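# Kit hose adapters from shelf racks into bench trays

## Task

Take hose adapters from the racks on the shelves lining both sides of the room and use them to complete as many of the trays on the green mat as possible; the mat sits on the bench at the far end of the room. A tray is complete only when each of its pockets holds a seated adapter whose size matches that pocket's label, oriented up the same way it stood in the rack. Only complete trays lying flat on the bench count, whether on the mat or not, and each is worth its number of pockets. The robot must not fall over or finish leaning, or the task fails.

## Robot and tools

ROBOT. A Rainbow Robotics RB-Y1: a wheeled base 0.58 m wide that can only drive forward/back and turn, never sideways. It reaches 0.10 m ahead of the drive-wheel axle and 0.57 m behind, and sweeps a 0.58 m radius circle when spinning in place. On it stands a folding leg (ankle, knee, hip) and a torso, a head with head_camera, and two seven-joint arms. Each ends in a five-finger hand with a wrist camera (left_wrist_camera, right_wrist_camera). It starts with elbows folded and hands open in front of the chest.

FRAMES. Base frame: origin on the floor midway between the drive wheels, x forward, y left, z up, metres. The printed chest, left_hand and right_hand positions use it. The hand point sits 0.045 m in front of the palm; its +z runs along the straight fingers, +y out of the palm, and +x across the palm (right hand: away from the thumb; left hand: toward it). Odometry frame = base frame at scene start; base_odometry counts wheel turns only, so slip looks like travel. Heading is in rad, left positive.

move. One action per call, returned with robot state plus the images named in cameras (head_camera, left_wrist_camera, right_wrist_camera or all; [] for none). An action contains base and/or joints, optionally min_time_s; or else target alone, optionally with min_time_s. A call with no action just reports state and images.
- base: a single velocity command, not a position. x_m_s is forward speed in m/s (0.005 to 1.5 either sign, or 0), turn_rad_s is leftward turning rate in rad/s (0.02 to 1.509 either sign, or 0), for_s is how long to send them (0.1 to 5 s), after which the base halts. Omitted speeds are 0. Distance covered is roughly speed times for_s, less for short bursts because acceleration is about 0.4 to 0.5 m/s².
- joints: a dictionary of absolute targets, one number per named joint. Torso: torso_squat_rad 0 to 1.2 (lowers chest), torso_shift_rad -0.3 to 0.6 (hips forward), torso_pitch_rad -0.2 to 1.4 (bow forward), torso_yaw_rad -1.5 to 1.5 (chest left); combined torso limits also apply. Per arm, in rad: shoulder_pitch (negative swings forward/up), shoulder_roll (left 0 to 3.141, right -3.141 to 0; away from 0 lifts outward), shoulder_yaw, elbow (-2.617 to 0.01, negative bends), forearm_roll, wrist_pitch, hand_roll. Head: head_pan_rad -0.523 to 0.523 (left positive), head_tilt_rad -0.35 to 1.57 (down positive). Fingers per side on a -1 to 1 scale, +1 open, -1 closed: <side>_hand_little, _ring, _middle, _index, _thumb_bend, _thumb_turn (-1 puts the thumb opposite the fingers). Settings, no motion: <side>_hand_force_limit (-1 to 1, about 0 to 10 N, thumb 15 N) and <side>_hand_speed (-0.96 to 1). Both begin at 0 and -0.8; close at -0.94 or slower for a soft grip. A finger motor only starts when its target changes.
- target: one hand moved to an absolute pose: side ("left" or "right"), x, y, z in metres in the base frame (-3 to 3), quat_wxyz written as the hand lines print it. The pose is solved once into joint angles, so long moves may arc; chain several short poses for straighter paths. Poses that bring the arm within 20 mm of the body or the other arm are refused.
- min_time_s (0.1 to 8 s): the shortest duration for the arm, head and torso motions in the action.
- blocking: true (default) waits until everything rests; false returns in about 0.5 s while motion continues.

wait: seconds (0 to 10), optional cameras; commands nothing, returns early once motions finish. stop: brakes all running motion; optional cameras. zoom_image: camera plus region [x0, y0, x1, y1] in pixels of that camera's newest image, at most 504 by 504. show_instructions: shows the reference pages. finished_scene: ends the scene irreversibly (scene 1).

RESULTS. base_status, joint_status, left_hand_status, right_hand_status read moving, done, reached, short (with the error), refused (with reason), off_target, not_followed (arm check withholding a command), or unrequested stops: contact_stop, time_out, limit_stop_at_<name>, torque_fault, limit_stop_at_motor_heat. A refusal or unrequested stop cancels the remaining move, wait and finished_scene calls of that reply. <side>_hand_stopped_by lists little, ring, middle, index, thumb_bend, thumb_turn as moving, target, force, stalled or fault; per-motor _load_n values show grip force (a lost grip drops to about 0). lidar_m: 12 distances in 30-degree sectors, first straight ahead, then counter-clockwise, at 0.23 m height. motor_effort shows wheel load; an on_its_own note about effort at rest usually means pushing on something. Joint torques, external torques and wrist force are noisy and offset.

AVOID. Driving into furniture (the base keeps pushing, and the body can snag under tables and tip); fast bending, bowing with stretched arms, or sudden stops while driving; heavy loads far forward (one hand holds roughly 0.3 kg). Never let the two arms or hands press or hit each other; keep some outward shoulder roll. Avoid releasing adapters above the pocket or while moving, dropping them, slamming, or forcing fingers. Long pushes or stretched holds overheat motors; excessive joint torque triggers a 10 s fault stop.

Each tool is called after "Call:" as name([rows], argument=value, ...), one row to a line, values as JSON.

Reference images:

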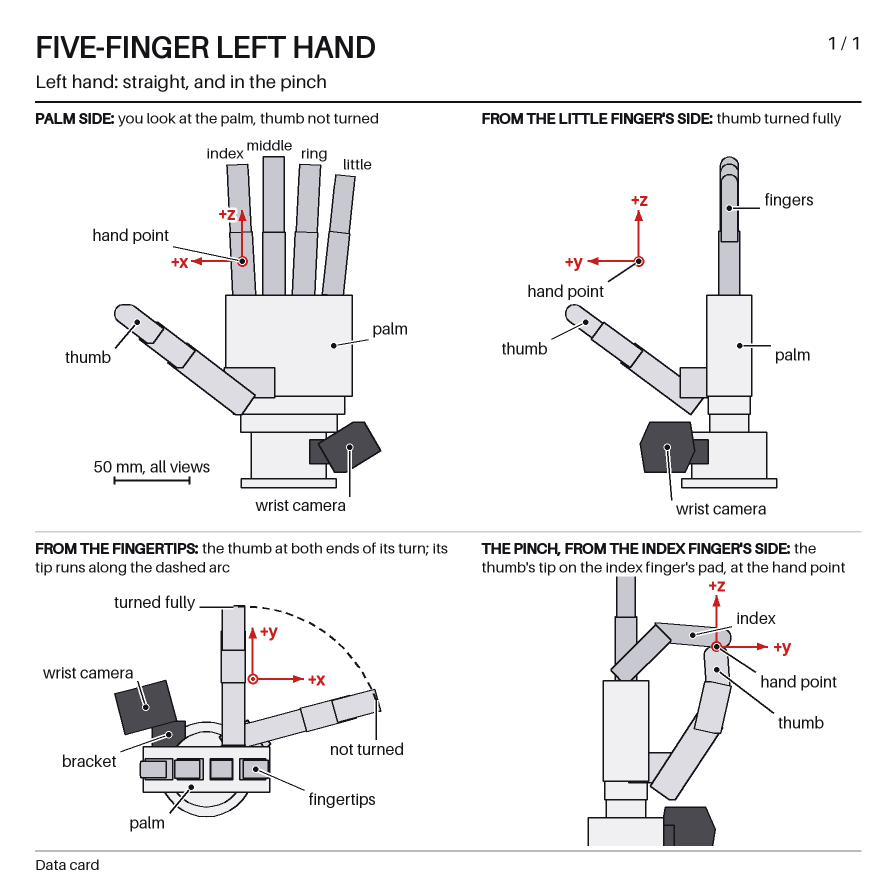

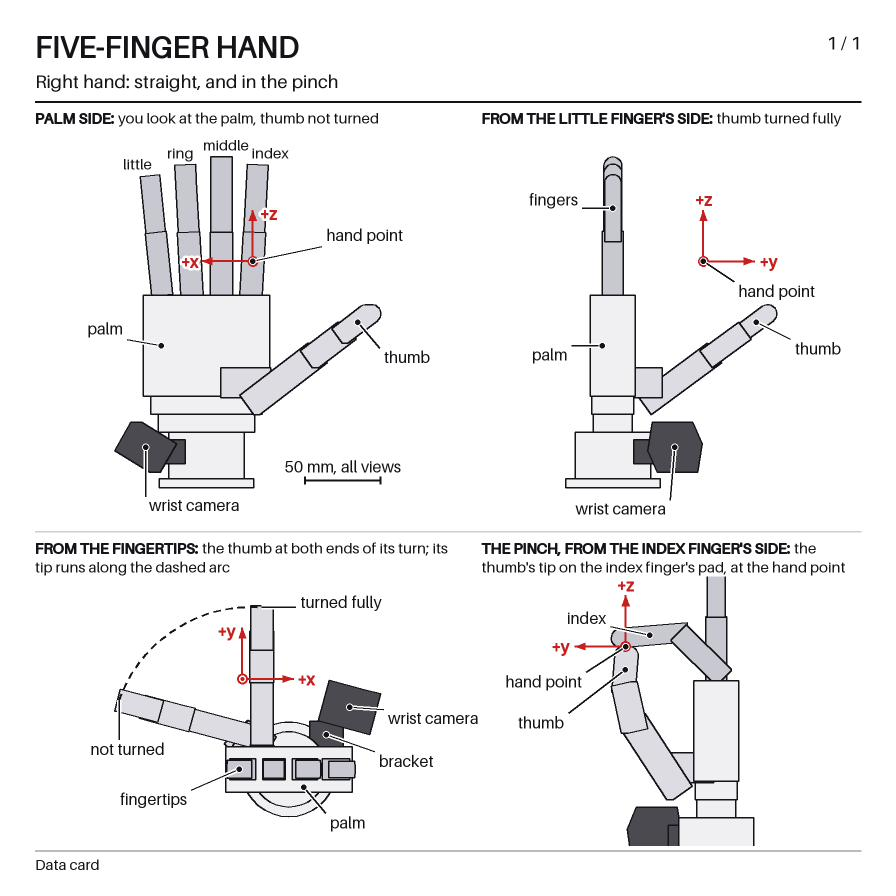

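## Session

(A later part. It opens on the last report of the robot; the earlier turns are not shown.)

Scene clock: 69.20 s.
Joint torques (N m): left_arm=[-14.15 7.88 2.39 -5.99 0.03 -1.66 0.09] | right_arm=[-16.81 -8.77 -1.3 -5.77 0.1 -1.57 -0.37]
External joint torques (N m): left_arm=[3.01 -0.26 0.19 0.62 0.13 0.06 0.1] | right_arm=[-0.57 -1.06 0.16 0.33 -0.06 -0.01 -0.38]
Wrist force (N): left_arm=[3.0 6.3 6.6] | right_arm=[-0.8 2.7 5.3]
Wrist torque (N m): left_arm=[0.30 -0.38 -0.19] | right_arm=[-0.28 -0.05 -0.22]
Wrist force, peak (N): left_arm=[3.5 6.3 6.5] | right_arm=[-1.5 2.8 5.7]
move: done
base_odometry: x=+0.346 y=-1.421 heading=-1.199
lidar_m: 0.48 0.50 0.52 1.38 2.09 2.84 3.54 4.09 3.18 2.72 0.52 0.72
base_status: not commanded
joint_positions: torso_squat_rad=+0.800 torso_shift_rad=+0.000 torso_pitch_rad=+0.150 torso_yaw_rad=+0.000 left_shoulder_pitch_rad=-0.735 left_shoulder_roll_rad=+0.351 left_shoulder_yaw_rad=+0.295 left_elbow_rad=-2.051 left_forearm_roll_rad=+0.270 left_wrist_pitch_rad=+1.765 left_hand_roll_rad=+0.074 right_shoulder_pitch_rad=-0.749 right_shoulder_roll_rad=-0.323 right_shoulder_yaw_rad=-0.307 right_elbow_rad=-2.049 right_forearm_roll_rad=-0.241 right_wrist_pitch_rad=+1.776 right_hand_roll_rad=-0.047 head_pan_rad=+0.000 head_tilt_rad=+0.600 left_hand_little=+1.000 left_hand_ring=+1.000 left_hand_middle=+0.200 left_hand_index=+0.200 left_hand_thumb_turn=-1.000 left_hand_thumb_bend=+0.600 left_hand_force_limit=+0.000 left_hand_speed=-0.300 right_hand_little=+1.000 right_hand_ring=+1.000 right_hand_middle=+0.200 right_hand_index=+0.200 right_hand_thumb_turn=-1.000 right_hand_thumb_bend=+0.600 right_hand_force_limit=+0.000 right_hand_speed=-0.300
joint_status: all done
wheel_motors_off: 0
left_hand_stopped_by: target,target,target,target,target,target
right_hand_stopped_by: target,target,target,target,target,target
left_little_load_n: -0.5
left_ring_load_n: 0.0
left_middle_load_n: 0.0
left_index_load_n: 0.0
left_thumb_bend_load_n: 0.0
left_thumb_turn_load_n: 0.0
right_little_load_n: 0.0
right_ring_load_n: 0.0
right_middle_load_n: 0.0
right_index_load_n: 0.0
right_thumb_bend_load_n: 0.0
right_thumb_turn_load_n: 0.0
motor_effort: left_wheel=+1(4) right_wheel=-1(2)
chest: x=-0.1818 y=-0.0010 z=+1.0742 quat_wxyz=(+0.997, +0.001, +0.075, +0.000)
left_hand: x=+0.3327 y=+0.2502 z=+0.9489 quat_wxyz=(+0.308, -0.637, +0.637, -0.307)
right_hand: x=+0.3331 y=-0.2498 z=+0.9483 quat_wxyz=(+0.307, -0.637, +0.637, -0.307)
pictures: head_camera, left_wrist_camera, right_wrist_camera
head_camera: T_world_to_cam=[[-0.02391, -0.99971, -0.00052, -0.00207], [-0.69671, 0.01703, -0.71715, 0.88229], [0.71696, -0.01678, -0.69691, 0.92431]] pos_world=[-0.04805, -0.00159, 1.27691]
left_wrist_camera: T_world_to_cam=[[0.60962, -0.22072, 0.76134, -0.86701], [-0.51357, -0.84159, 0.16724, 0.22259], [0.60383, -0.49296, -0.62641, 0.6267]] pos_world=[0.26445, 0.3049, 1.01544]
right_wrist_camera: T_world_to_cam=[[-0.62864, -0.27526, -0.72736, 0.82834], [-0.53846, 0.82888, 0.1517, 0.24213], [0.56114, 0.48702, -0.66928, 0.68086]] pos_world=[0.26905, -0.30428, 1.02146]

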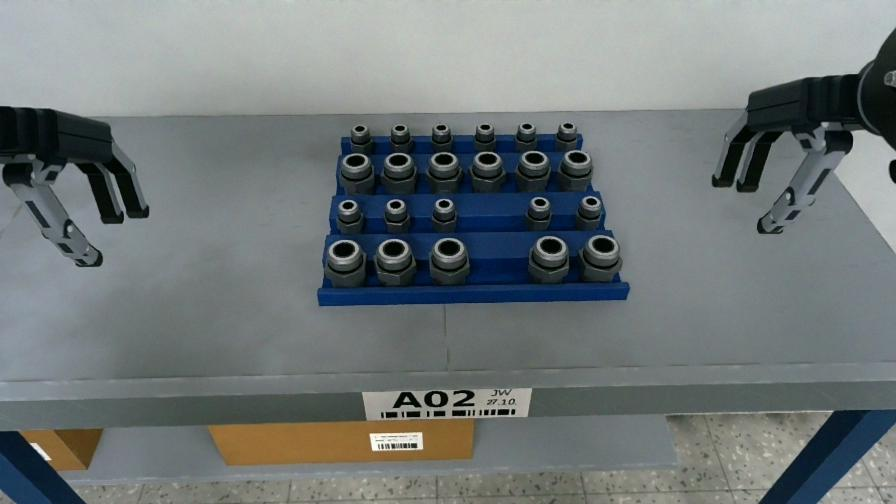

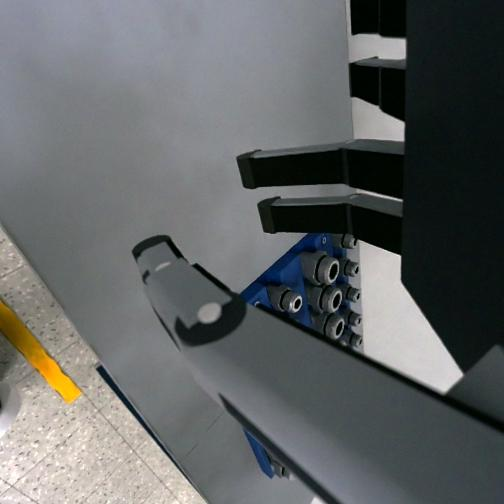

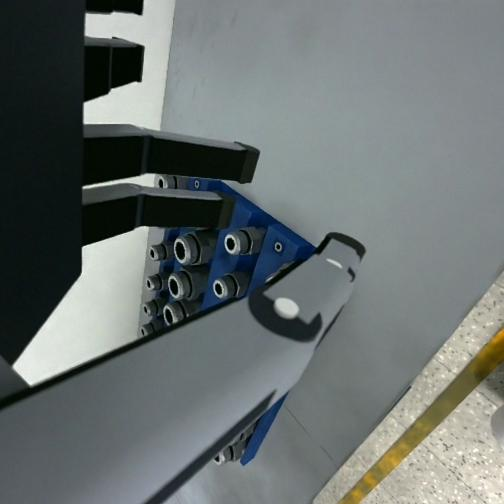

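Call:
move(target={"side": "right", "x": 0.34, "y": -0.16, "z": 0.99, "quat_wxyz": [0.3536, -0.6124, 0.6124, -0.3536]}, min_time_s=1.0)

Call:
move(target={"side": "right", "x": 0.34, "y": -0.16, "z": 0.94, "quat_wxyz": [0.3536, -0.6124, 0.6124, -0.3536]}, min_time_s=0.8, cameras=["head_camera", "right_wrist_camera"])

Scene clock: 73.63 s.
Joint torques (N m): left_arm=[-14.72 8.44 3.02 -6.12 0.09 -1.41 0.23] | right_arm=[-17.47 -4.81 -1 -5.04 0.33 -1.77 -0.3]
External joint torques (N m): left_arm=[2.44 0.3 0.82 0.49 0.18 0.31 0.24] | right_arm=[-1.18 -0.42 0.44 0.39 -0.05 -0.08 -0.3]
Wrist force (N): left_arm=[3.1 6.1 6.3] | right_arm=[-0.9 3.9 4.2]
Wrist torque (N m): left_arm=[0.27 -0.40 -0.19] | right_arm=[-0.03 0.04 -0.21]
Wrist force, peak (N): left_arm=[3.1 6.5 6.6] | right_arm=[-1.0 3.8 5.5]
move: done
base_odometry: x=+0.346 y=-1.421 heading=-1.199
lidar_m: 0.48 0.50 0.51 1.39 2.09 2.85 3.55 4.09 3.18 2.74 0.52 0.72
base_status: not commanded
joint_positions: torso_squat_rad=+0.800 torso_shift_rad=+0.000 torso_pitch_rad=+0.150 torso_yaw_rad=+0.000 left_shoulder_pitch_rad=-0.735 left_shoulder_roll_rad=+0.351 left_shoulder_yaw_rad=+0.295 left_elbow_rad=-2.051 left_forearm_roll_rad=+0.270 left_wrist_pitch_rad=+1.765 left_hand_roll_rad=+0.074 right_shoulder_pitch_rad=-0.808 right_shoulder_roll_rad=-0.194 right_shoulder_yaw_rad=-0.079 right_elbow_rad=-2.174 right_forearm_roll_rad=-0.014 right_wrist_pitch_rad=+1.767 right_hand_roll_rad=-0.194 head_pan_rad=+0.000 head_tilt_rad=+0.600 left_hand_little=+1.000 left_hand_ring=+1.000 left_hand_middle=+0.200 left_hand_index=+0.200 left_hand_thumb_turn=-1.000 left_hand_thumb_bend=+0.600 left_hand_force_limit=+0.000 left_hand_speed=-0.300 right_hand_little=+1.000 right_hand_ring=+1.000 right_hand_middle=+0.200 right_hand_index=+0.200 right_hand_thumb_turn=-1.000 right_hand_thumb_bend=+0.600 right_hand_force_limit=+0.000 right_hand_speed=-0.300
joint_status: all done
wheel_motors_off: 0
left_hand_stopped_by: target,target,target,target,target,target
right_hand_stopped_by: target,target,target,target,target,target
left_little_load_n: 0.0
left_ring_load_n: 0.0
left_middle_load_n: 0.0
left_index_load_n: 0.0
left_thumb_bend_load_n: 0.0
left_thumb_turn_load_n: 0.0
right_little_load_n: 0.0
right_ring_load_n: 0.0
right_middle_load_n: 0.0
right_index_load_n: 0.0
right_thumb_bend_load_n: 0.0
right_thumb_turn_load_n: 0.0
motor_effort: left_wheel=+1(3) right_wheel=+0(2)
chest: x=-0.1818 y=-0.0010 z=+1.0742 quat_wxyz=(+0.997, +0.001, +0.075, +0.000)
left_hand: x=+0.3327 y=+0.2502 z=+0.9489 quat_wxyz=(+0.308, -0.637, +0.637, -0.307)
right_hand: x=+0.3399 y=-0.1601 z=+0.9899 quat_wxyz=(+0.354, -0.612, +0.612, -0.354)
right_hand_status: reached (checked arc that bows 6 mm and turns the hand up to 9 deg, planned for 1.0 s): 0 mm and 0.0 deg off.
pictures: none

Scene clock: 74.77 s.
Joint torques (N m): left_arm=[-14.66 7.75 2.87 -6.03 -0.06 -1.35 0.02] | right_arm=[-15.44 -3.38 -0.93 -6.33 0.56 -1.75 -0.5]
External joint torques (N m): left_arm=[2.5 -0.39 0.67 0.58 0.04 0.37 0.02] | right_arm=[-0.33 0.1 0.51 0.22 0.14 -0.06 -0.5]
Wrist force (N): left_arm=[3.2 6.3 6.6] | right_arm=[-1.0 3.0 4.0]
Wrist torque (N m): left_arm=[0.28 -0.42 -0.18] | right_arm=[-0.18 0.04 -0.23]
Wrist force, peak (N): left_arm=[3.1 6.3 6.6] | right_arm=[-1.2 4.1 4.8]
move: done
base_odometry: x=+0.346 y=-1.421 heading=-1.199
lidar_m: 0.48 0.50 0.53 1.40 2.10 2.85 3.55 4.09 3.17 2.74 0.51 0.72
base_status: not commanded
joint_positions: torso_squat_rad=+0.800 torso_shift_rad=+0.000 torso_pitch_rad=+0.150 torso_yaw_rad=+0.000 left_shoulder_pitch_rad=-0.735 left_shoulder_roll_rad=+0.351 left_shoulder_yaw_rad=+0.295 left_elbow_rad=-2.051 left_forearm_roll_rad=+0.270 left_wrist_pitch_rad=+1.765 left_hand_roll_rad=+0.074 right_shoulder_pitch_rad=-0.644 right_shoulder_roll_rad=-0.164 right_shoulder_yaw_rad=-0.032 right_elbow_rad=-2.176 right_forearm_roll_rad=+0.014 right_wrist_pitch_rad=+1.607 right_hand_roll_rad=-0.198 head_pan_rad=+0.000 head_tilt_rad=+0.600 left_hand_little=+1.000 left_hand_ring=+1.000 left_hand_middle=+0.200 left_hand_index=+0.200 left_hand_thumb_turn=-1.000 left_hand_thumb_bend=+0.600 left_hand_force_limit=+0.000 left_hand_speed=-0.300 right_hand_little=+1.000 right_hand_ring=+1.000 right_hand_middle=+0.200 right_hand_index=+0.200 right_hand_thumb_turn=-1.000 right_hand_thumb_bend=+0.600 right_hand_force_limit=+0.000 right_hand_speed=-0.300
joint_status: all done
wheel_motors_off: 0
left_hand_stopped_by: target,target,target,target,target,target
right_hand_stopped_by: target,target,target,target,target,target
left_little_load_n: 0.0
left_ring_load_n: 0.0
left_middle_load_n: 0.0
left_index_load_n: 0.0
left_thumb_bend_load_n: 0.0
left_thumb_turn_load_n: 0.0
right_little_load_n: 0.0
right_ring_load_n: 0.0
right_middle_load_n: 0.0
right_index_load_n: 0.0
right_thumb_bend_load_n: 0.0
right_thumb_turn_load_n: 0.0
motor_effort: left_wheel=+2(4) right_wheel=-1(2)
chest: x=-0.1818 y=-0.0010 z=+1.0742 quat_wxyz=(+0.997, +0.001, +0.075, +0.000)
left_hand: x=+0.3327 y=+0.2502 z=+0.9489 quat_wxyz=(+0.308, -0.637, +0.637, -0.307)
right_hand: x=+0.3396 y=-0.1602 z=+0.9400 quat_wxyz=(+0.353, -0.613, +0.612, -0.353)
right_hand_status: reached (checked arc that bows 4 mm and turns the hand up to 1 deg, planned for 0.8 s): 0 mm and 0.1 deg off.
head_camera: T_world_to_cam=[[-0.02391, -0.99971, -0.00052, -0.00207], [-0.69671, 0.01703, -0.71715, 0.88229], [0.71696, -0.01678, -0.69691, 0.92431]] pos_world=[-0.04805, -0.00159, 1.27691]
right_wrist_camera: T_world_to_cam=[[-0.5138, -0.27555, -0.81245, 0.89205], [-0.55493, 0.82896, 0.0698, 0.2553], [0.65426, 0.48672, -0.57883, 0.5113]] pos_world=[0.26549, -0.21468, 1.00289]

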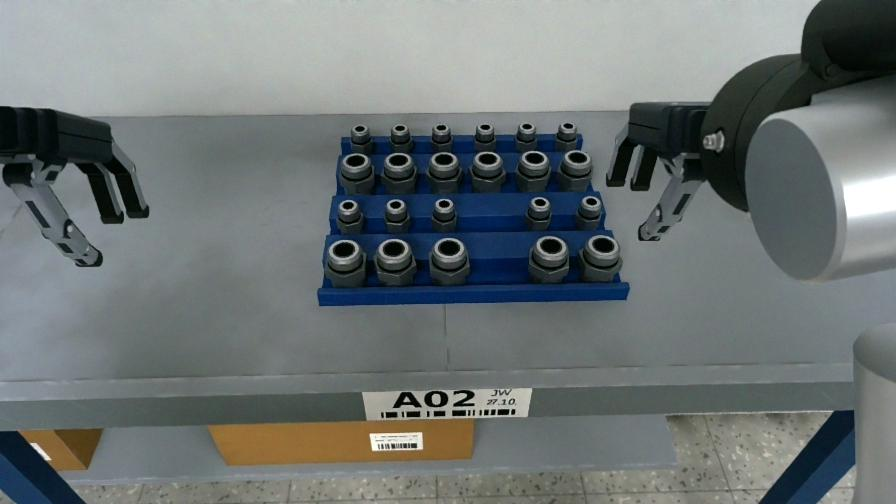

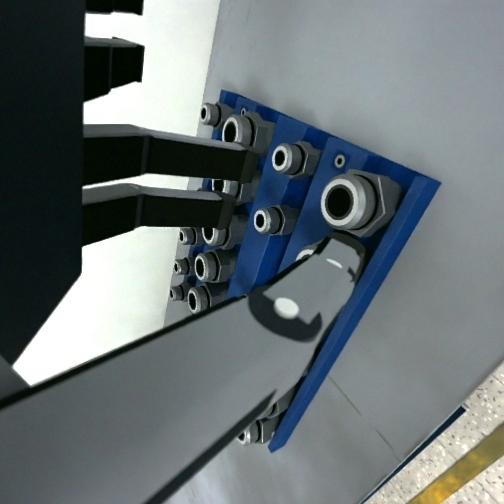

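Call:
zoom_image(camera="right_wrist_camera", region=[180, 80, 460, 330])

Call:
move(target={"side": "right", "x": 0.32, "y": -0.20, "z": 0.93, "quat_wxyz": [0.3536, -0.6124, 0.6124, -0.3536]}, min_time_s=0.8, cameras=["head_camera", "right_wrist_camera"])

Call:
zoom_image(camera="right_wrist_camera", region=[180, 80, 460, 330])

Scaled by 1.800 from the camera's image (finer frame: 720x720).

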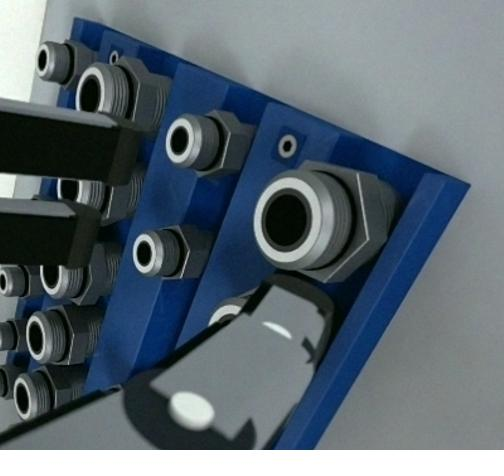

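Scene clock: 76.23 s.
Joint torques (N m): left_arm=[-13.88 7.44 3.09 -6.26 -0.14 -1.47 0.18] | right_arm=[-13.78 -6.47 -2.03 -6.52 0.2 -1.76 0.15]
External joint torques (N m): left_arm=[3.29 -0.7 0.89 0.35 -0.05 0.25 0.19] | right_arm=[-0.14 -1.92 -0.46 -0.01 -0.14 -0.05 0.14]
Wrist force (N): left_arm=[2.9 6.3 6.4] | right_arm=[-1.3 3.7 3.7]
Wrist torque (N m): left_arm=[0.33 -0.36 -0.22] | right_arm=[-0.04 0.13 -0.07]
Wrist force, peak (N): left_arm=[3.2 6.3 6.6] | right_arm=[-1.1 4.2 4.5]
move: done
base_odometry: x=+0.346 y=-1.421 heading=-1.199
lidar_m: 0.47 0.50 0.51 1.39 2.09 2.86 3.53 4.09 3.17 2.74 0.50 0.71
base_status: not commanded
joint_positions: torso_squat_rad=+0.800 torso_shift_rad=+0.000 torso_pitch_rad=+0.150 torso_yaw_rad=+0.000 left_shoulder_pitch_rad=-0.735 left_shoulder_roll_rad=+0.351 left_shoulder_yaw_rad=+0.295 left_elbow_rad=-2.051 left_forearm_roll_rad=+0.270 left_wrist_pitch_rad=+1.765 left_hand_roll_rad=+0.074 right_shoulder_pitch_rad=-0.536 right_shoulder_roll_rad=-0.212 right_shoulder_yaw_rad=-0.126 right_elbow_rad=-2.266 right_forearm_roll_rad=-0.095 right_wrist_pitch_rad=+1.596 right_hand_roll_rad=-0.143 head_pan_rad=+0.000 head_tilt_rad=+0.600 left_hand_little=+1.000 left_hand_ring=+1.000 left_hand_middle=+0.200 left_hand_index=+0.200 left_hand_thumb_turn=-1.000 left_hand_thumb_bend=+0.600 left_hand_force_limit=+0.000 left_hand_speed=-0.300 right_hand_little=+1.000 right_hand_ring=+1.000 right_hand_middle=+0.200 right_hand_index=+0.200 right_hand_thumb_turn=-1.000 right_hand_thumb_bend=+0.600 right_hand_force_limit=+0.000 right_hand_speed=-0.300
joint_status: all done
wheel_motors_off: 0
left_hand_stopped_by: target,target,target,target,target,target
right_hand_stopped_by: target,target,target,target,target,target
left_little_load_n: 0.0
left_ring_load_n: 0.0
left_middle_load_n: 0.0
left_index_load_n: 0.0
left_thumb_bend_load_n: 0.0
left_thumb_turn_load_n: 0.0
right_little_load_n: 0.0
right_ring_load_n: 0.0
right_middle_load_n: 0.0
right_index_load_n: 0.0
right_thumb_bend_load_n: 0.0
right_thumb_turn_load_n: 0.0
motor_effort: left_wheel=+1(3) right_wheel=-1(2)
chest: x=-0.1818 y=-0.0010 z=+1.0742 quat_wxyz=(+0.997, +0.001, +0.075, +0.000)
left_hand: x=+0.3327 y=+0.2502 z=+0.9489 quat_wxyz=(+0.308, -0.637, +0.637, -0.307)
right_hand: x=+0.3200 y=-0.1998 z=+0.9300 quat_wxyz=(+0.353, -0.612, +0.613, -0.354)
right_hand_status: reached (checked arc that bows 2 mm and turns the hand up to 1 deg, planned for 0.8 s): 0 mm and 0.0 deg off.
head_camera: T_world_to_cam=[[-0.02391, -0.99971, -0.00052, -0.00207], [-0.69671, 0.01703, -0.71715, 0.88229], [0.71696, -0.01678, -0.69691, 0.92431]] pos_world=[-0.04805, -0.00159, 1.27691]
right_wrist_camera: T_world_to_cam=[[-0.51332, -0.27531, -0.81284, 0.86309], [-0.55453, 0.82927, 0.06932, 0.27829], [0.65498, 0.48633, -0.57835, 0.53692]] pos_world=[0.24569, -0.25429, 0.99279]

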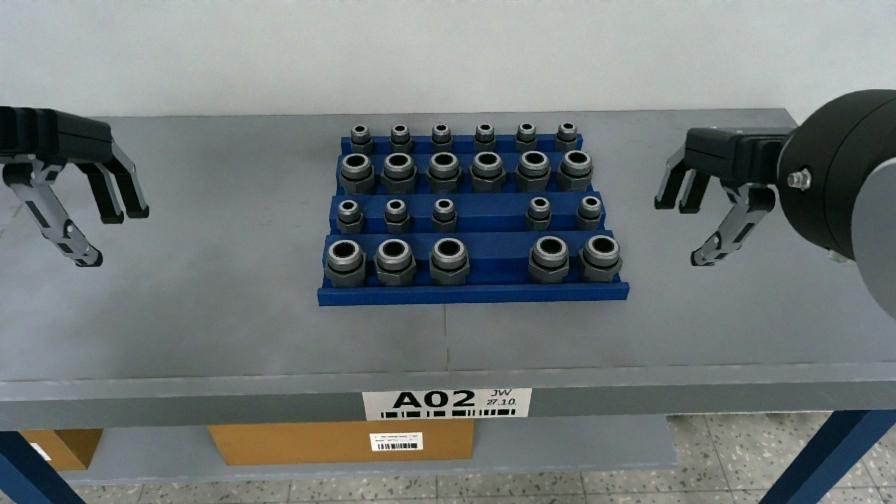

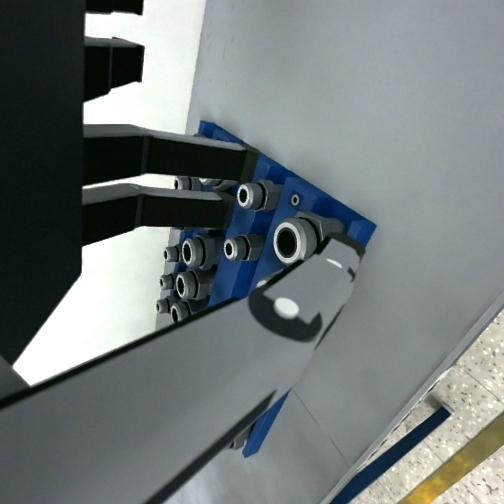

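Scaled by 1.800 from the camera's image (finer frame: 720x720).

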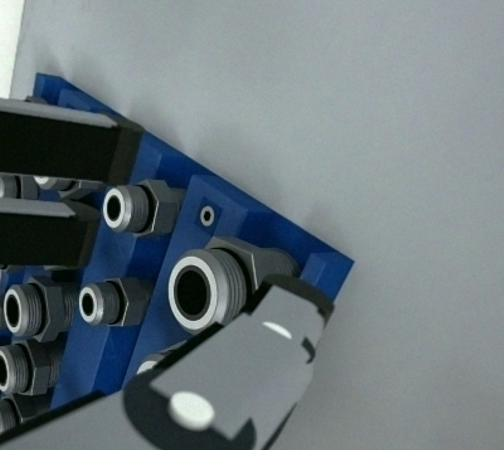

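Call:
move(target={"side": "right", "x": 0.373, "y": -0.152, "z": 0.92, "quat_wxyz": [0.3536, -0.6124, 0.6124, -0.3536]}, min_time_s=0.8)

Call:
move(target={"side": "right", "x": 0.373, "y": -0.152, "z": 0.87, "quat_wxyz": [0.3536, -0.6124, 0.6124, -0.3536]}, min_time_s=0.8, cameras=["head_camera", "right_wrist_camera"])

Call:
zoom_image(camera="right_wrist_camera", region=[180, 80, 460, 330])

Call:
zoom_image(camera="head_camera", region=[500, 120, 760, 320])

Scene clock: 79.50 s.
Joint torques (N m): left_arm=[-14.15 8.13 2.47 -6.08 0 -1.53 0.09] | right_arm=[-16.96 -3.98 -1.33 -6.77 0.53 -1.59 -0.35]
External joint torques (N m): left_arm=[3.01 -0.01 0.27 0.53 0.09 0.19 0.1] | right_arm=[-0.7 -0.49 0.14 0.64 0.06 0.1 -0.36]
Wrist force (N): left_arm=[3.0 6.1 6.4] | right_arm=[-0.9 3.7 3.7]
Wrist torque (N m): left_arm=[0.28 -0.40 -0.18] | right_arm=[-0.06 0.05 -0.22]
Wrist force, peak (N): left_arm=[3.2 6.3 6.8] | right_arm=[-1.4 4.2 4.8]
move: done
base_odometry: x=+0.346 y=-1.421 heading=-1.199
lidar_m: 0.48 0.50 0.52 1.39 2.10 2.86 3.54 4.09 3.17 2.74 0.51 0.73
base_status: not commanded
joint_positions: torso_squat_rad=+0.800 torso_shift_rad=+0.000 torso_pitch_rad=+0.150 torso_yaw_rad=+0.000 left_shoulder_pitch_rad=-0.735 left_shoulder_roll_rad=+0.351 left_shoulder_yaw_rad=+0.295 left_elbow_rad=-2.051 left_forearm_roll_rad=+0.270 left_wrist_pitch_rad=+1.765 left_hand_roll_rad=+0.074 right_shoulder_pitch_rad=-0.670 right_shoulder_roll_rad=-0.153 right_shoulder_yaw_rad=-0.018 right_elbow_rad=-2.009 right_forearm_roll_rad=+0.035 right_wrist_pitch_rad=+1.465 right_hand_roll_rad=-0.212 head_pan_rad=+0.000 head_tilt_rad=+0.600 left_hand_little=+1.000 left_hand_ring=+1.000 left_hand_middle=+0.200 left_hand_index=+0.200 left_hand_thumb_turn=-1.000 left_hand_thumb_bend=+0.600 left_hand_force_limit=+0.000 left_hand_speed=-0.300 right_hand_little=+1.000 right_hand_ring=+1.000 right_hand_middle=+0.200 right_hand_index=+0.200 right_hand_thumb_turn=-1.000 right_hand_thumb_bend=+0.600 right_hand_force_limit=+0.000 right_hand_speed=-0.300
joint_status: all done
wheel_motors_off: 0
left_hand_stopped_by: target,target,target,target,target,target
right_hand_stopped_by: target,target,target,target,target,target
left_little_load_n: 0.0
left_ring_load_n: 0.0
left_middle_load_n: 0.0
left_index_load_n: 0.0
left_thumb_bend_load_n: 0.0
left_thumb_turn_load_n: 0.0
right_little_load_n: 0.0
right_ring_load_n: 0.0
right_middle_load_n: 0.0
right_index_load_n: 0.0
right_thumb_bend_load_n: 0.0
right_thumb_turn_load_n: 0.0
motor_effort: left_wheel=+1(3) right_wheel=-1(2)
chest: x=-0.1818 y=-0.0010 z=+1.0742 quat_wxyz=(+0.997, +0.001, +0.075, +0.000)
left_hand: x=+0.3327 y=+0.2502 z=+0.9489 quat_wxyz=(+0.308, -0.637, +0.637, -0.307)
right_hand: x=+0.3729 y=-0.1521 z=+0.9199 quat_wxyz=(+0.353, -0.612, +0.612, -0.354)
right_hand_status: reached (checked arc that bows 9 mm and turns the hand up to 1 deg, planned for 0.8 s): 0 mm and 0.0 deg off.
pictures: none

Scene clock: 80.63 s.
Joint torques (N m): left_arm=[-14.46 8.11 2.72 -5.74 -0.19 -1.48 0.13] | right_arm=[-15.58 -2.35 -0.64 -7.78 0.48 -1.79 -0.45]
External joint torques (N m): left_arm=[2.71 -0.03 0.52 0.87 -0.09 0.25 0.14] | right_arm=[-0.28 0.38 0.76 0.5 -0.02 -0.11 -0.46]
Wrist force (N): left_arm=[3.1 6.0 6.5] | right_arm=[-0.6 2.7 4.3]
Wrist torque (N m): left_arm=[0.26 -0.40 -0.19] | right_arm=[-0.23 -0.03 -0.20]
Wrist force, peak (N): left_arm=[3.2 6.4 6.7] | right_arm=[-1.2 3.6 4.9]
move: done
base_odometry: x=+0.346 y=-1.421 heading=-1.199
lidar_m: 0.47 0.50 0.51 1.40 2.09 2.86 3.54 4.09 3.18 2.75 0.51 0.73
base_status: not commanded
joint_positions: torso_squat_rad=+0.800 torso_shift_rad=+0.000 torso_pitch_rad=+0.150 torso_yaw_rad=+0.000 left_shoulder_pitch_rad=-0.735 left_shoulder_roll_rad=+0.351 left_shoulder_yaw_rad=+0.295 left_elbow_rad=-2.051 left_forearm_roll_rad=+0.270 left_wrist_pitch_rad=+1.765 left_hand_roll_rad=+0.074 right_shoulder_pitch_rad=-0.547 right_shoulder_roll_rad=-0.132 right_shoulder_yaw_rad=+0.020 right_elbow_rad=-1.963 right_forearm_roll_rad=+0.061 right_wrist_pitch_rad=+1.300 right_hand_roll_rad=-0.222 head_pan_rad=+0.000 head_tilt_rad=+0.600 left_hand_little=+1.000 left_hand_ring=+1.000 left_hand_middle=+0.200 left_hand_index=+0.200 left_hand_thumb_turn=-1.000 left_hand_thumb_bend=+0.600 left_hand_force_limit=+0.000 left_hand_speed=-0.300 right_hand_little=+1.000 right_hand_ring=+1.000 right_hand_middle=+0.200 right_hand_index=+0.200 right_hand_thumb_turn=-1.000 right_hand_thumb_bend=+0.600 right_hand_force_limit=+0.000 right_hand_speed=-0.300
joint_status: all done
wheel_motors_off: 0
left_hand_stopped_by: target,target,target,target,target,target
right_hand_stopped_by: target,target,target,target,target,target
left_little_load_n: 0.0
left_ring_load_n: 0.0
left_middle_load_n: 0.0
left_index_load_n: 0.0
left_thumb_bend_load_n: 0.0
left_thumb_turn_load_n: 0.0
right_little_load_n: 0.0
right_ring_load_n: 0.0
right_middle_load_n: 0.0
right_index_load_n: 0.5
right_thumb_bend_load_n: 0.0
right_thumb_turn_load_n: 0.0
motor_effort: left_wheel=+1(4) right_wheel=-1(2)
chest: x=-0.1818 y=-0.0010 z=+1.0742 quat_wxyz=(+0.997, +0.001, +0.075, +0.000)
left_hand: x=+0.3327 y=+0.2502 z=+0.9489 quat_wxyz=(+0.308, -0.637, +0.637, -0.307)
right_hand: x=+0.3726 y=-0.1522 z=+0.8701 quat_wxyz=(+0.353, -0.613, +0.612, -0.354)
right_hand_status: reached (checked arc that bows 2 mm and turns the hand up to 0 deg, planned for 0.8 s): 1 mm and 0.0 deg off.
head_camera: T_world_to_cam=[[-0.02391, -0.99971, -0.00052, -0.00207], [-0.69671, 0.01703, -0.71715, 0.88229], [0.71696, -0.01678, -0.69691, 0.92431]] pos_world=[-0.04805, -0.00159, 1.27691]
right_wrist_camera: T_world_to_cam=[[-0.51344, -0.27555, -0.81268, 0.8544], [-0.55504, 0.82891, 0.06962, 0.272], [0.65446, 0.48682, -0.57853, 0.44504]] pos_world=[0.29839, -0.20668, 0.93289]

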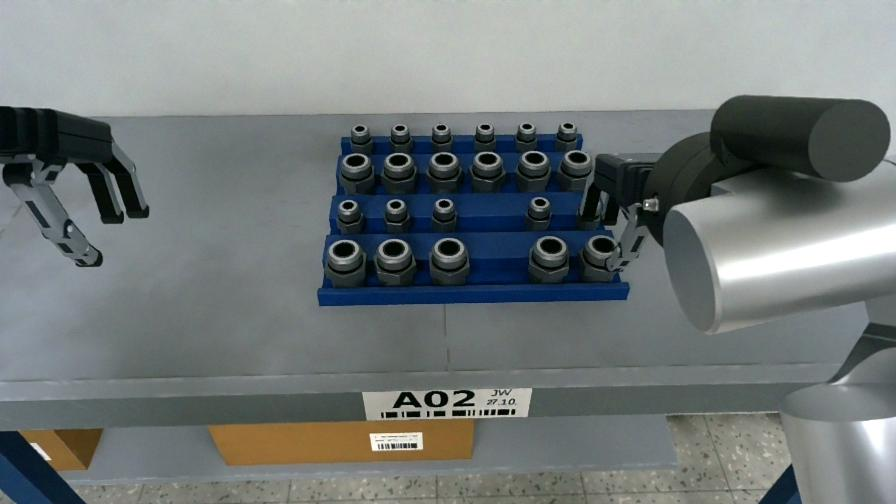

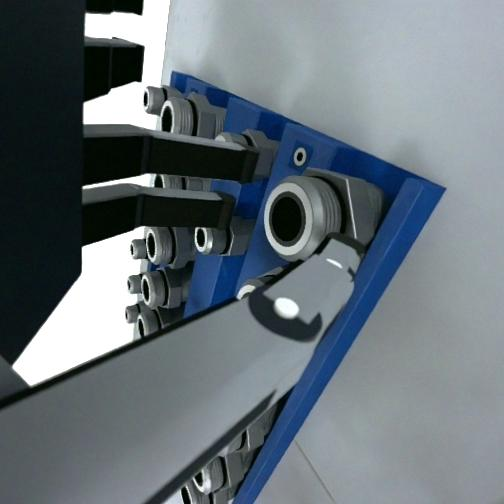

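Scaled by 1.800 from the camera's image (finer frame: 720x720).

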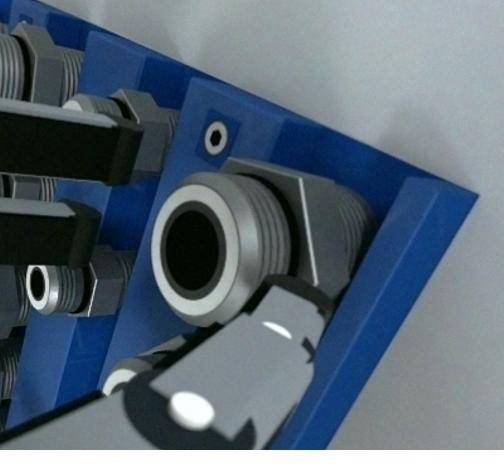

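Scaled by 1.938 from the camera's image (finer frame: 1280x720).

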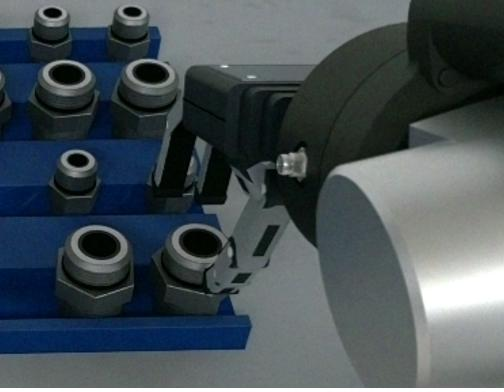

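Call:
move(target={"side": "right", "x": 0.374, "y": -0.151, "z": 0.854, "quat_wxyz": [0.3536, -0.6124, 0.6124, -0.3536]}, min_time_s=0.6)

Call:
move(joints={"right_hand_speed": -0.94, "right_hand_index": -0.2, "right_hand_middle": -0.2, "right_hand_thumb_bend": 0.1}, cameras=["head_camera", "right_wrist_camera"])

Call:
zoom_image(camera="right_wrist_camera", region=[180, 80, 460, 330])

Call:
zoom_image(camera="head_camera", region=[500, 120, 760, 320])

Scene clock: 82.27 s.
Joint torques (N m): left_arm=[-14.52 7.43 2.87 -6.29 -0.12 -1.63 0.21] | right_arm=[-15.01 -1.86 -0.19 -7.84 0.61 -1.79 -0.54]
External joint torques (N m): left_arm=[2.65 -0.71 0.67 0.32 -0.03 0.1 0.22] | right_arm=[0.1 0.65 1.17 0.7 0.11 -0.11 -0.55]
Wrist force (N): left_arm=[3.2 6.1 6.6] | right_arm=[-1.3 3.4 4.4]
Wrist torque (N m): left_arm=[0.25 -0.40 -0.19] | right_arm=[-0.13 0.11 -0.23]
Wrist force, peak (N): left_arm=[3.3 6.3 6.6] | right_arm=[-0.5 3.8 5.5]
move: done
base_odometry: x=+0.346 y=-1.421 heading=-1.199
lidar_m: 0.48 0.50 0.52 1.40 2.09 2.87 3.55 4.08 3.18 2.73 0.51 0.73
base_status: not commanded
joint_positions: torso_squat_rad=+0.800 torso_shift_rad=+0.000 torso_pitch_rad=+0.150 torso_yaw_rad=+0.000 left_shoulder_pitch_rad=-0.735 left_shoulder_roll_rad=+0.351 left_shoulder_yaw_rad=+0.295 left_elbow_rad=-2.051 left_forearm_roll_rad=+0.270 left_wrist_pitch_rad=+1.765 left_hand_roll_rad=+0.074 right_shoulder_pitch_rad=-0.518 right_shoulder_roll_rad=-0.125 right_shoulder_yaw_rad=+0.032 right_elbow_rad=-1.933 right_forearm_roll_rad=+0.072 right_wrist_pitch_rad=+1.241 right_hand_roll_rad=-0.229 head_pan_rad=+0.000 head_tilt_rad=+0.600 left_hand_little=+1.000 left_hand_ring=+1.000 left_hand_middle=+0.200 left_hand_index=+0.200 left_hand_thumb_turn=-1.000 left_hand_thumb_bend=+0.600 left_hand_force_limit=+0.000 left_hand_speed=-0.300 right_hand_little=+1.000 right_hand_ring=+1.000 right_hand_middle=+0.200 right_hand_index=+0.200 right_hand_thumb_turn=-1.000 right_hand_thumb_bend=+0.600 right_hand_force_limit=+0.000 right_hand_speed=-0.300
joint_status: all done
wheel_motors_off: 0
left_hand_stopped_by: target,target,target,target,target,target
right_hand_stopped_by: target,target,target,target,target,target
left_little_load_n: 0.0
left_ring_load_n: 0.0
left_middle_load_n: 0.0
left_index_load_n: 0.0
left_thumb_bend_load_n: 0.0
left_thumb_turn_load_n: 0.0
right_little_load_n: 0.0
right_ring_load_n: -0.5
right_middle_load_n: 0.0
right_index_load_n: 0.0
right_thumb_bend_load_n: 0.0
right_thumb_turn_load_n: 0.0
motor_effort: left_wheel=+0(4) right_wheel=-1(2)
chest: x=-0.1818 y=-0.0010 z=+1.0742 quat_wxyz=(+0.997, +0.001, +0.075, +0.000)
left_hand: x=+0.3327 y=+0.2502 z=+0.9489 quat_wxyz=(+0.308, -0.637, +0.637, -0.307)
right_hand: x=+0.3740 y=-0.1512 z=+0.8540 quat_wxyz=(+0.353, -0.612, +0.612, -0.354)
right_hand_status: reached (checked arc that bows 1 mm and turns the hand up to 0 deg, planned for 0.6 s): 0 mm and 0.0 deg off.
pictures: none

Scene clock: 84.50 s.
Joint torques (N m): left_arm=[-13.98 8.23 2.89 -6.25 -0.01 -1.53 0.3] | right_arm=[-14.06 -1.97 -0.35 -7.67 0.12 -0.45 -0.49]
External joint torques (N m): left_arm=[3.18 0.09 0.69 0.36 0.09 0.19 0.31] | right_arm=[1.05 0.54 1.01 0.87 -0.39 1.23 -0.5]
Wrist force (N): left_arm=[3.0 6.1 6.4] | right_arm=[-1.0 1.3 9.2]
Wrist torque (N m): left_arm=[0.27 -0.39 -0.20] | right_arm=[0.03 -0.05 -0.29]
Wrist force, peak (N): left_arm=[3.1 6.3 6.8] | right_arm=[-0.4 2.7 9.8]
move: off_target
base_odometry: x=+0.346 y=-1.421 heading=-1.199
lidar_m: 0.47 0.50 0.52 1.40 2.09 2.85 3.54 4.09 3.16 2.74 0.50 0.73
base_status: not commanded
joint_positions: torso_squat_rad=+0.800 torso_shift_rad=+0.000 torso_pitch_rad=+0.150 torso_yaw_rad=+0.000 left_shoulder_pitch_rad=-0.735 left_shoulder_roll_rad=+0.351 left_shoulder_yaw_rad=+0.295 left_elbow_rad=-2.051 left_forearm_roll_rad=+0.270 left_wrist_pitch_rad=+1.765 left_hand_roll_rad=+0.074 right_shoulder_pitch_rad=-0.518 right_shoulder_roll_rad=-0.125 right_shoulder_yaw_rad=+0.032 right_elbow_rad=-1.933 right_forearm_roll_rad=+0.073 right_wrist_pitch_rad=+1.241 right_hand_roll_rad=-0.229 head_pan_rad=+0.000 head_tilt_rad=+0.600 left_hand_little=+1.000 left_hand_ring=+1.000 left_hand_middle=+0.200 left_hand_index=+0.200 left_hand_thumb_turn=-1.000 left_hand_thumb_bend=+0.600 left_hand_force_limit=+0.000 left_hand_speed=-0.300 right_hand_little=+1.000 right_hand_ring=+1.000 right_hand_middle=+0.028 right_hand_index=-0.012 right_hand_thumb_turn=-1.000 right_hand_thumb_bend=+0.450 right_hand_force_limit=+0.000 right_hand_speed=-0.940
joint_status: right_hand_middle off_target (ended at +0.028, target -0.200); right_hand_index off_target (ended at -0.012, target -0.200); right_hand_thumb_bend off_target (ended at +0.450, target +0.100); the others done
wheel_motors_off: 0
left_hand_stopped_by: target,target,target,target,target,target
right_hand_stopped_by: target,target,force,force,force,target
left_little_load_n: 0.0
left_ring_load_n: 0.0
left_middle_load_n: 0.0
left_index_load_n: 0.0
left_thumb_bend_load_n: 0.0
left_thumb_turn_load_n: 0.0
right_little_load_n: 0.0
right_ring_load_n: 0.0
right_middle_load_n: 5.0
right_index_load_n: 7.0
right_thumb_bend_load_n: 7.5
right_thumb_turn_load_n: 0.0
motor_effort: left_wheel=-1(3) right_wheel=-1(2)
chest: x=-0.1818 y=-0.0010 z=+1.0742 quat_wxyz=(+0.997, +0.001, +0.075, +0.000)
left_hand: x=+0.3327 y=+0.2502 z=+0.9489 quat_wxyz=(+0.308, -0.637, +0.637, -0.307)
right_hand: x=+0.3742 y=-0.1512 z=+0.8543 quat_wxyz=(+0.354, -0.612, +0.612, -0.354)
head_camera: T_world_to_cam=[[-0.02391, -0.99971, -0.00052, -0.00207], [-0.69671, 0.01703, -0.71715, 0.88229], [0.71696, -0.01678, -0.69691, 0.92431]] pos_world=[-0.04805, -0.00159, 1.27691]
right_wrist_camera: T_world_to_cam=[[-0.51252, -0.27544, -0.8133, 0.84286], [-0.55506, 0.82894, 0.06905, 0.27356], [0.65516, 0.48682, -0.57773, 0.43338]] pos_world=[0.29989, -0.20558, 0.91699]

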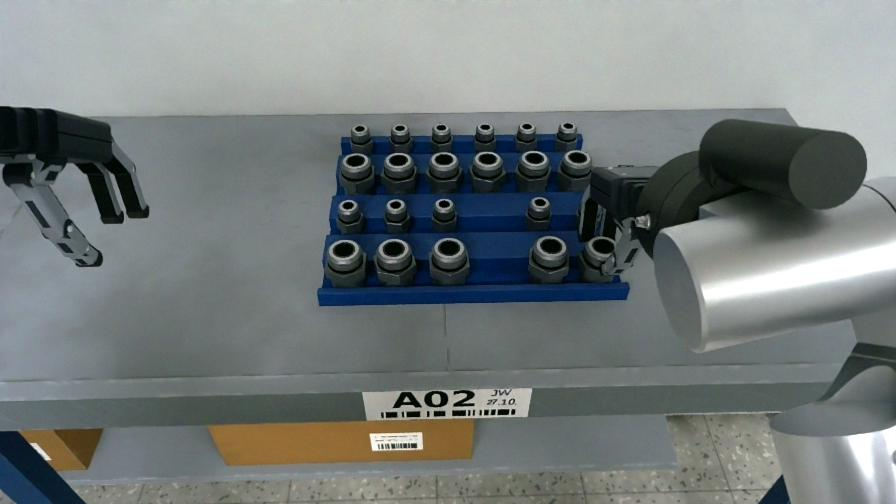

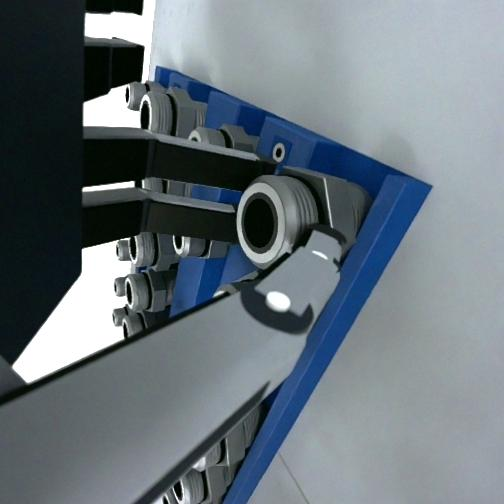

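Scaled by 1.800 from the camera's image (finer frame: 720x720).

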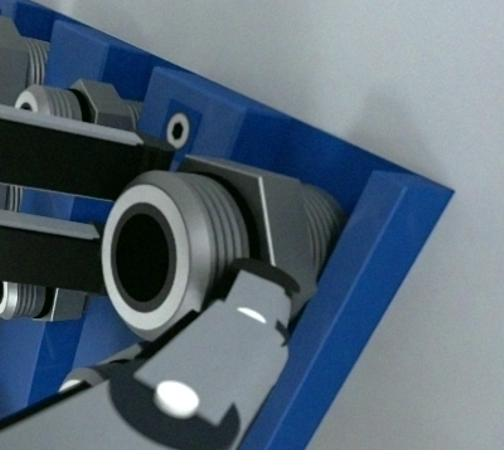

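Scaled by 1.938 from the camera's image (finer frame: 1280x720).

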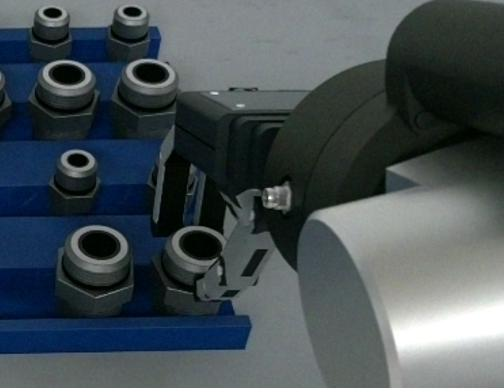

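Call:
move(target={"side": "right", "x": 0.374, "y": -0.151, "z": 0.90, "quat_wxyz": [0.3536, -0.6124, 0.6124, -0.3536]}, min_time_s=1.0)

Call:
move(target={"side": "right", "x": 0.374, "y": -0.151, "z": 0.96, "quat_wxyz": [0.3536, -0.6124, 0.6124, -0.3536]}, min_time_s=0.8, cameras=["head_camera", "right_wrist_camera", "left_wrist_camera"])

Call:
zoom_image(camera="head_camera", region=[500, 120, 760, 320])

Call:
zoom_image(camera="right_wrist_camera", region=[180, 120, 400, 340])

Scene clock: 86.17 s.
Joint torques (N m): left_arm=[-14.26 8.55 2.52 -6.26 -0.14 -1.52 0.2] | right_arm=[-18.06 -5.4 -2.21 -8.33 0.33 -1.95 0.2]
External joint torques (N m): left_arm=[2.9 0.41 0.32 0.35 -0.05 0.2 0.21] | right_arm=[-2.14 -2.27 -0.79 -0.53 -0.15 -0.27 0.19]
Wrist force (N): left_arm=[3.1 6.3 6.6] | right_arm=[-0.4 5.8 5.5]
Wrist torque (N m): left_arm=[0.27 -0.40 -0.19] | right_arm=[0.00 -0.04 -0.01]
Wrist force, peak (N): left_arm=[3.0 6.4 6.8] | right_arm=[-0.3 2.0 9.9]
move: done
base_odometry: x=+0.346 y=-1.421 heading=-1.199
lidar_m: 0.48 0.50 0.52 1.41 2.09 2.86 3.54 4.08 3.17 2.73 0.51 0.72
base_status: not commanded
joint_positions: torso_squat_rad=+0.800 torso_shift_rad=+0.000 torso_pitch_rad=+0.150 torso_yaw_rad=+0.000 left_shoulder_pitch_rad=-0.735 left_shoulder_roll_rad=+0.351 left_shoulder_yaw_rad=+0.295 left_elbow_rad=-2.051 left_forearm_roll_rad=+0.270 left_wrist_pitch_rad=+1.765 left_hand_roll_rad=+0.074 right_shoulder_pitch_rad=-0.621 right_shoulder_roll_rad=-0.140 right_shoulder_yaw_rad=-0.001 right_elbow_rad=-1.989 right_forearm_roll_rad=+0.049 right_wrist_pitch_rad=+1.397 right_hand_roll_rad=-0.216 head_pan_rad=+0.000 head_tilt_rad=+0.600 left_hand_little=+1.000 left_hand_ring=+1.000 left_hand_middle=+0.200 left_hand_index=+0.200 left_hand_thumb_turn=-1.000 left_hand_thumb_bend=+0.600 left_hand_force_limit=+0.000 left_hand_speed=-0.300 right_hand_little=+1.000 right_hand_ring=+1.000 right_hand_middle=+0.028 right_hand_index=-0.012 right_hand_thumb_turn=-1.000 right_hand_thumb_bend=+0.450 right_hand_force_limit=+0.000 right_hand_speed=-0.940
joint_status: all done
wheel_motors_off: 0
left_hand_stopped_by: target,target,target,target,target,target
right_hand_stopped_by: target,target,force,force,force,target
left_little_load_n: 0.0
left_ring_load_n: -0.5
left_middle_load_n: 0.0
left_index_load_n: 0.0
left_thumb_bend_load_n: 0.0
left_thumb_turn_load_n: 0.0
right_little_load_n: 0.0
right_ring_load_n: 0.0
right_middle_load_n: 3.5
right_index_load_n: 6.0
right_thumb_bend_load_n: 7.5
right_thumb_turn_load_n: -0.5
motor_effort: left_wheel=+0(3) right_wheel=-1(2)
chest: x=-0.1818 y=-0.0010 z=+1.0742 quat_wxyz=(+0.997, +0.001, +0.075, +0.000)
left_hand: x=+0.3327 y=+0.2502 z=+0.9489 quat_wxyz=(+0.308, -0.637, +0.637, -0.307)
right_hand: x=+0.3738 y=-0.1508 z=+0.8995 quat_wxyz=(+0.354, -0.612, +0.612, -0.353)
right_hand_status: reached (checked arc that bows 2 mm and turns the hand up to 0 deg, planned for 1.0 s): 1 mm and 0.0 deg off.
pictures: none

Scene clock: 87.30 s.
Joint torques (N m): left_arm=[-14.2 7.87 3.04 -6.1 -0.12 -1.57 0.12] | right_arm=[-18.6 -5.99 -2.41 -7.08 0.31 -1.94 0.07]
External joint torques (N m): left_arm=[2.96 -0.27 0.84 0.51 -0.03 0.15 0.13] | right_arm=[-1.5 -1.88 -0.97 -0.41 -0.13 -0.25 0.07]
Wrist force (N): left_arm=[2.8 6.2 6.6] | right_arm=[-1.7 5.3 4.6]
Wrist torque (N m): left_arm=[0.28 -0.36 -0.20] | right_arm=[-0.09 0.16 -0.04]
Wrist force, peak (N): left_arm=[3.1 6.5 6.6] | right_arm=[-0.4 6.4 5.7]
move: done
base_odometry: x=+0.346 y=-1.421 heading=-1.199
lidar_m: 0.48 0.51 0.52 1.40 2.09 2.86 3.54 4.09 3.16 2.73 0.51 0.72
base_status: not commanded
joint_positions: torso_squat_rad=+0.800 torso_shift_rad=+0.000 torso_pitch_rad=+0.150 torso_yaw_rad=+0.000 left_shoulder_pitch_rad=-0.735 left_shoulder_roll_rad=+0.351 left_shoulder_yaw_rad=+0.295 left_elbow_rad=-2.051 left_forearm_roll_rad=+0.270 left_wrist_pitch_rad=+1.765 left_hand_roll_rad=+0.074 right_shoulder_pitch_rad=-0.784 right_shoulder_roll_rad=-0.168 right_shoulder_yaw_rad=-0.051 right_elbow_rad=-2.018 right_forearm_roll_rad=+0.019 right_wrist_pitch_rad=+1.585 right_hand_roll_rad=-0.203 head_pan_rad=+0.000 head_tilt_rad=+0.600 left_hand_little=+1.000 left_hand_ring=+1.000 left_hand_middle=+0.200 left_hand_index=+0.200 left_hand_thumb_turn=-1.000 left_hand_thumb_bend=+0.600 left_hand_force_limit=+0.000 left_hand_speed=-0.300 right_hand_little=+1.000 right_hand_ring=+1.000 right_hand_middle=+0.028 right_hand_index=-0.012 right_hand_thumb_turn=-1.000 right_hand_thumb_bend=+0.450 right_hand_force_limit=+0.000 right_hand_speed=-0.940
joint_status: all done
wheel_motors_off: 0
left_hand_stopped_by: target,target,target,target,target,target
right_hand_stopped_by: target,target,force,force,force,target
left_little_load_n: 0.0
left_ring_load_n: 0.0
left_middle_load_n: 0.0
left_index_load_n: 0.0
left_thumb_bend_load_n: 0.0
left_thumb_turn_load_n: 0.0
right_little_load_n: 0.0
right_ring_load_n: 0.0
right_middle_load_n: 3.5
right_index_load_n: 6.0
right_thumb_bend_load_n: 8.0
right_thumb_turn_load_n: 0.0
motor_effort: left_wheel=+0(4) right_wheel=-2(2)
chest: x=-0.1818 y=-0.0010 z=+1.0742 quat_wxyz=(+0.997, +0.001, +0.075, +0.000)
left_hand: x=+0.3327 y=+0.2502 z=+0.9489 quat_wxyz=(+0.308, -0.637, +0.637, -0.307)
right_hand: x=+0.3738 y=-0.1508 z=+0.9597 quat_wxyz=(+0.354, -0.612, +0.612, -0.354)
right_hand_status: reached (checked arc that bows 4 mm and turns the hand up to 1 deg, planned for 0.8 s): 0 mm and 0.0 deg off.
pictures: head_camera, left_wrist_camera, right_wrist_camera
head_camera: T_world_to_cam=[[-0.02391, -0.99971, -0.00052, -0.00207], [-0.69671, 0.01703, -0.71715, 0.88229], [0.71696, -0.01678, -0.69691, 0.92431]] pos_world=[-0.04805, -0.00159, 1.27691]
left_wrist_camera: T_world_to_cam=[[0.60962, -0.22072, 0.76134, -0.86701], [-0.51357, -0.84159, 0.16724, 0.22259], [0.60383, -0.49296, -0.62641, 0.6267]] pos_world=[0.26445, 0.3049, 1.01544]
right_wrist_camera: T_world_to_cam=[[-0.51257, -0.27507, -0.81339, 0.92865], [-0.55524, 0.82877, 0.06963, 0.26524], [0.65496, 0.48732, -0.57754, 0.49435]] pos_world=[0.29949, -0.20528, 1.02239]

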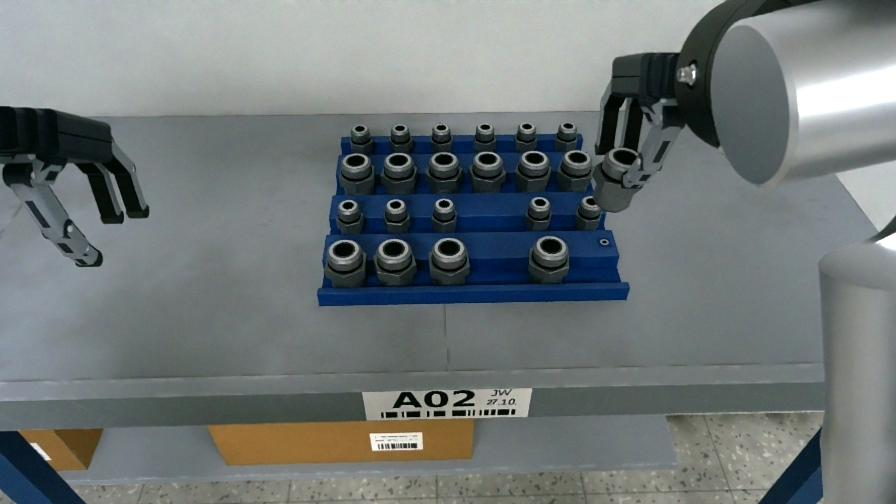

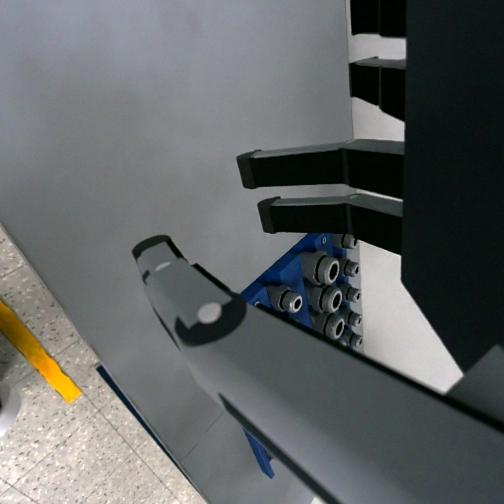

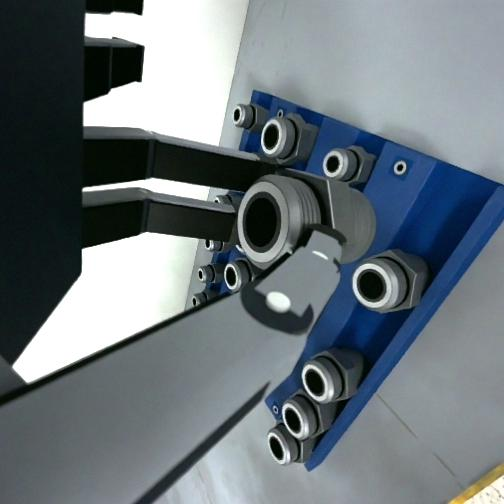

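Scaled by 1.938 from the camera's image (finer frame: 1280x720).

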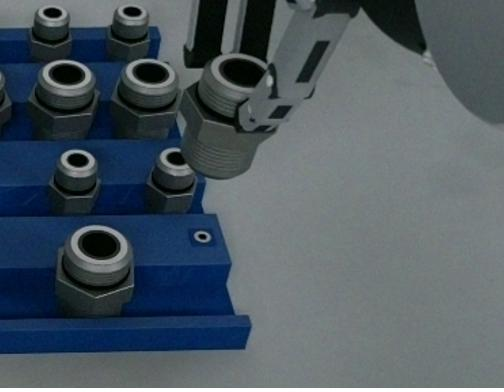

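Scaled by 2.291 from the camera's image (finer frame: 720x720).

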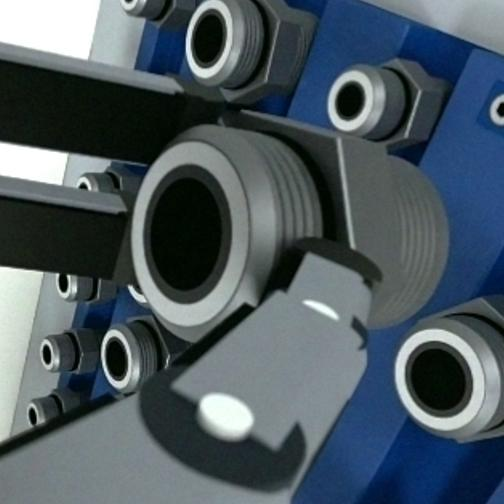

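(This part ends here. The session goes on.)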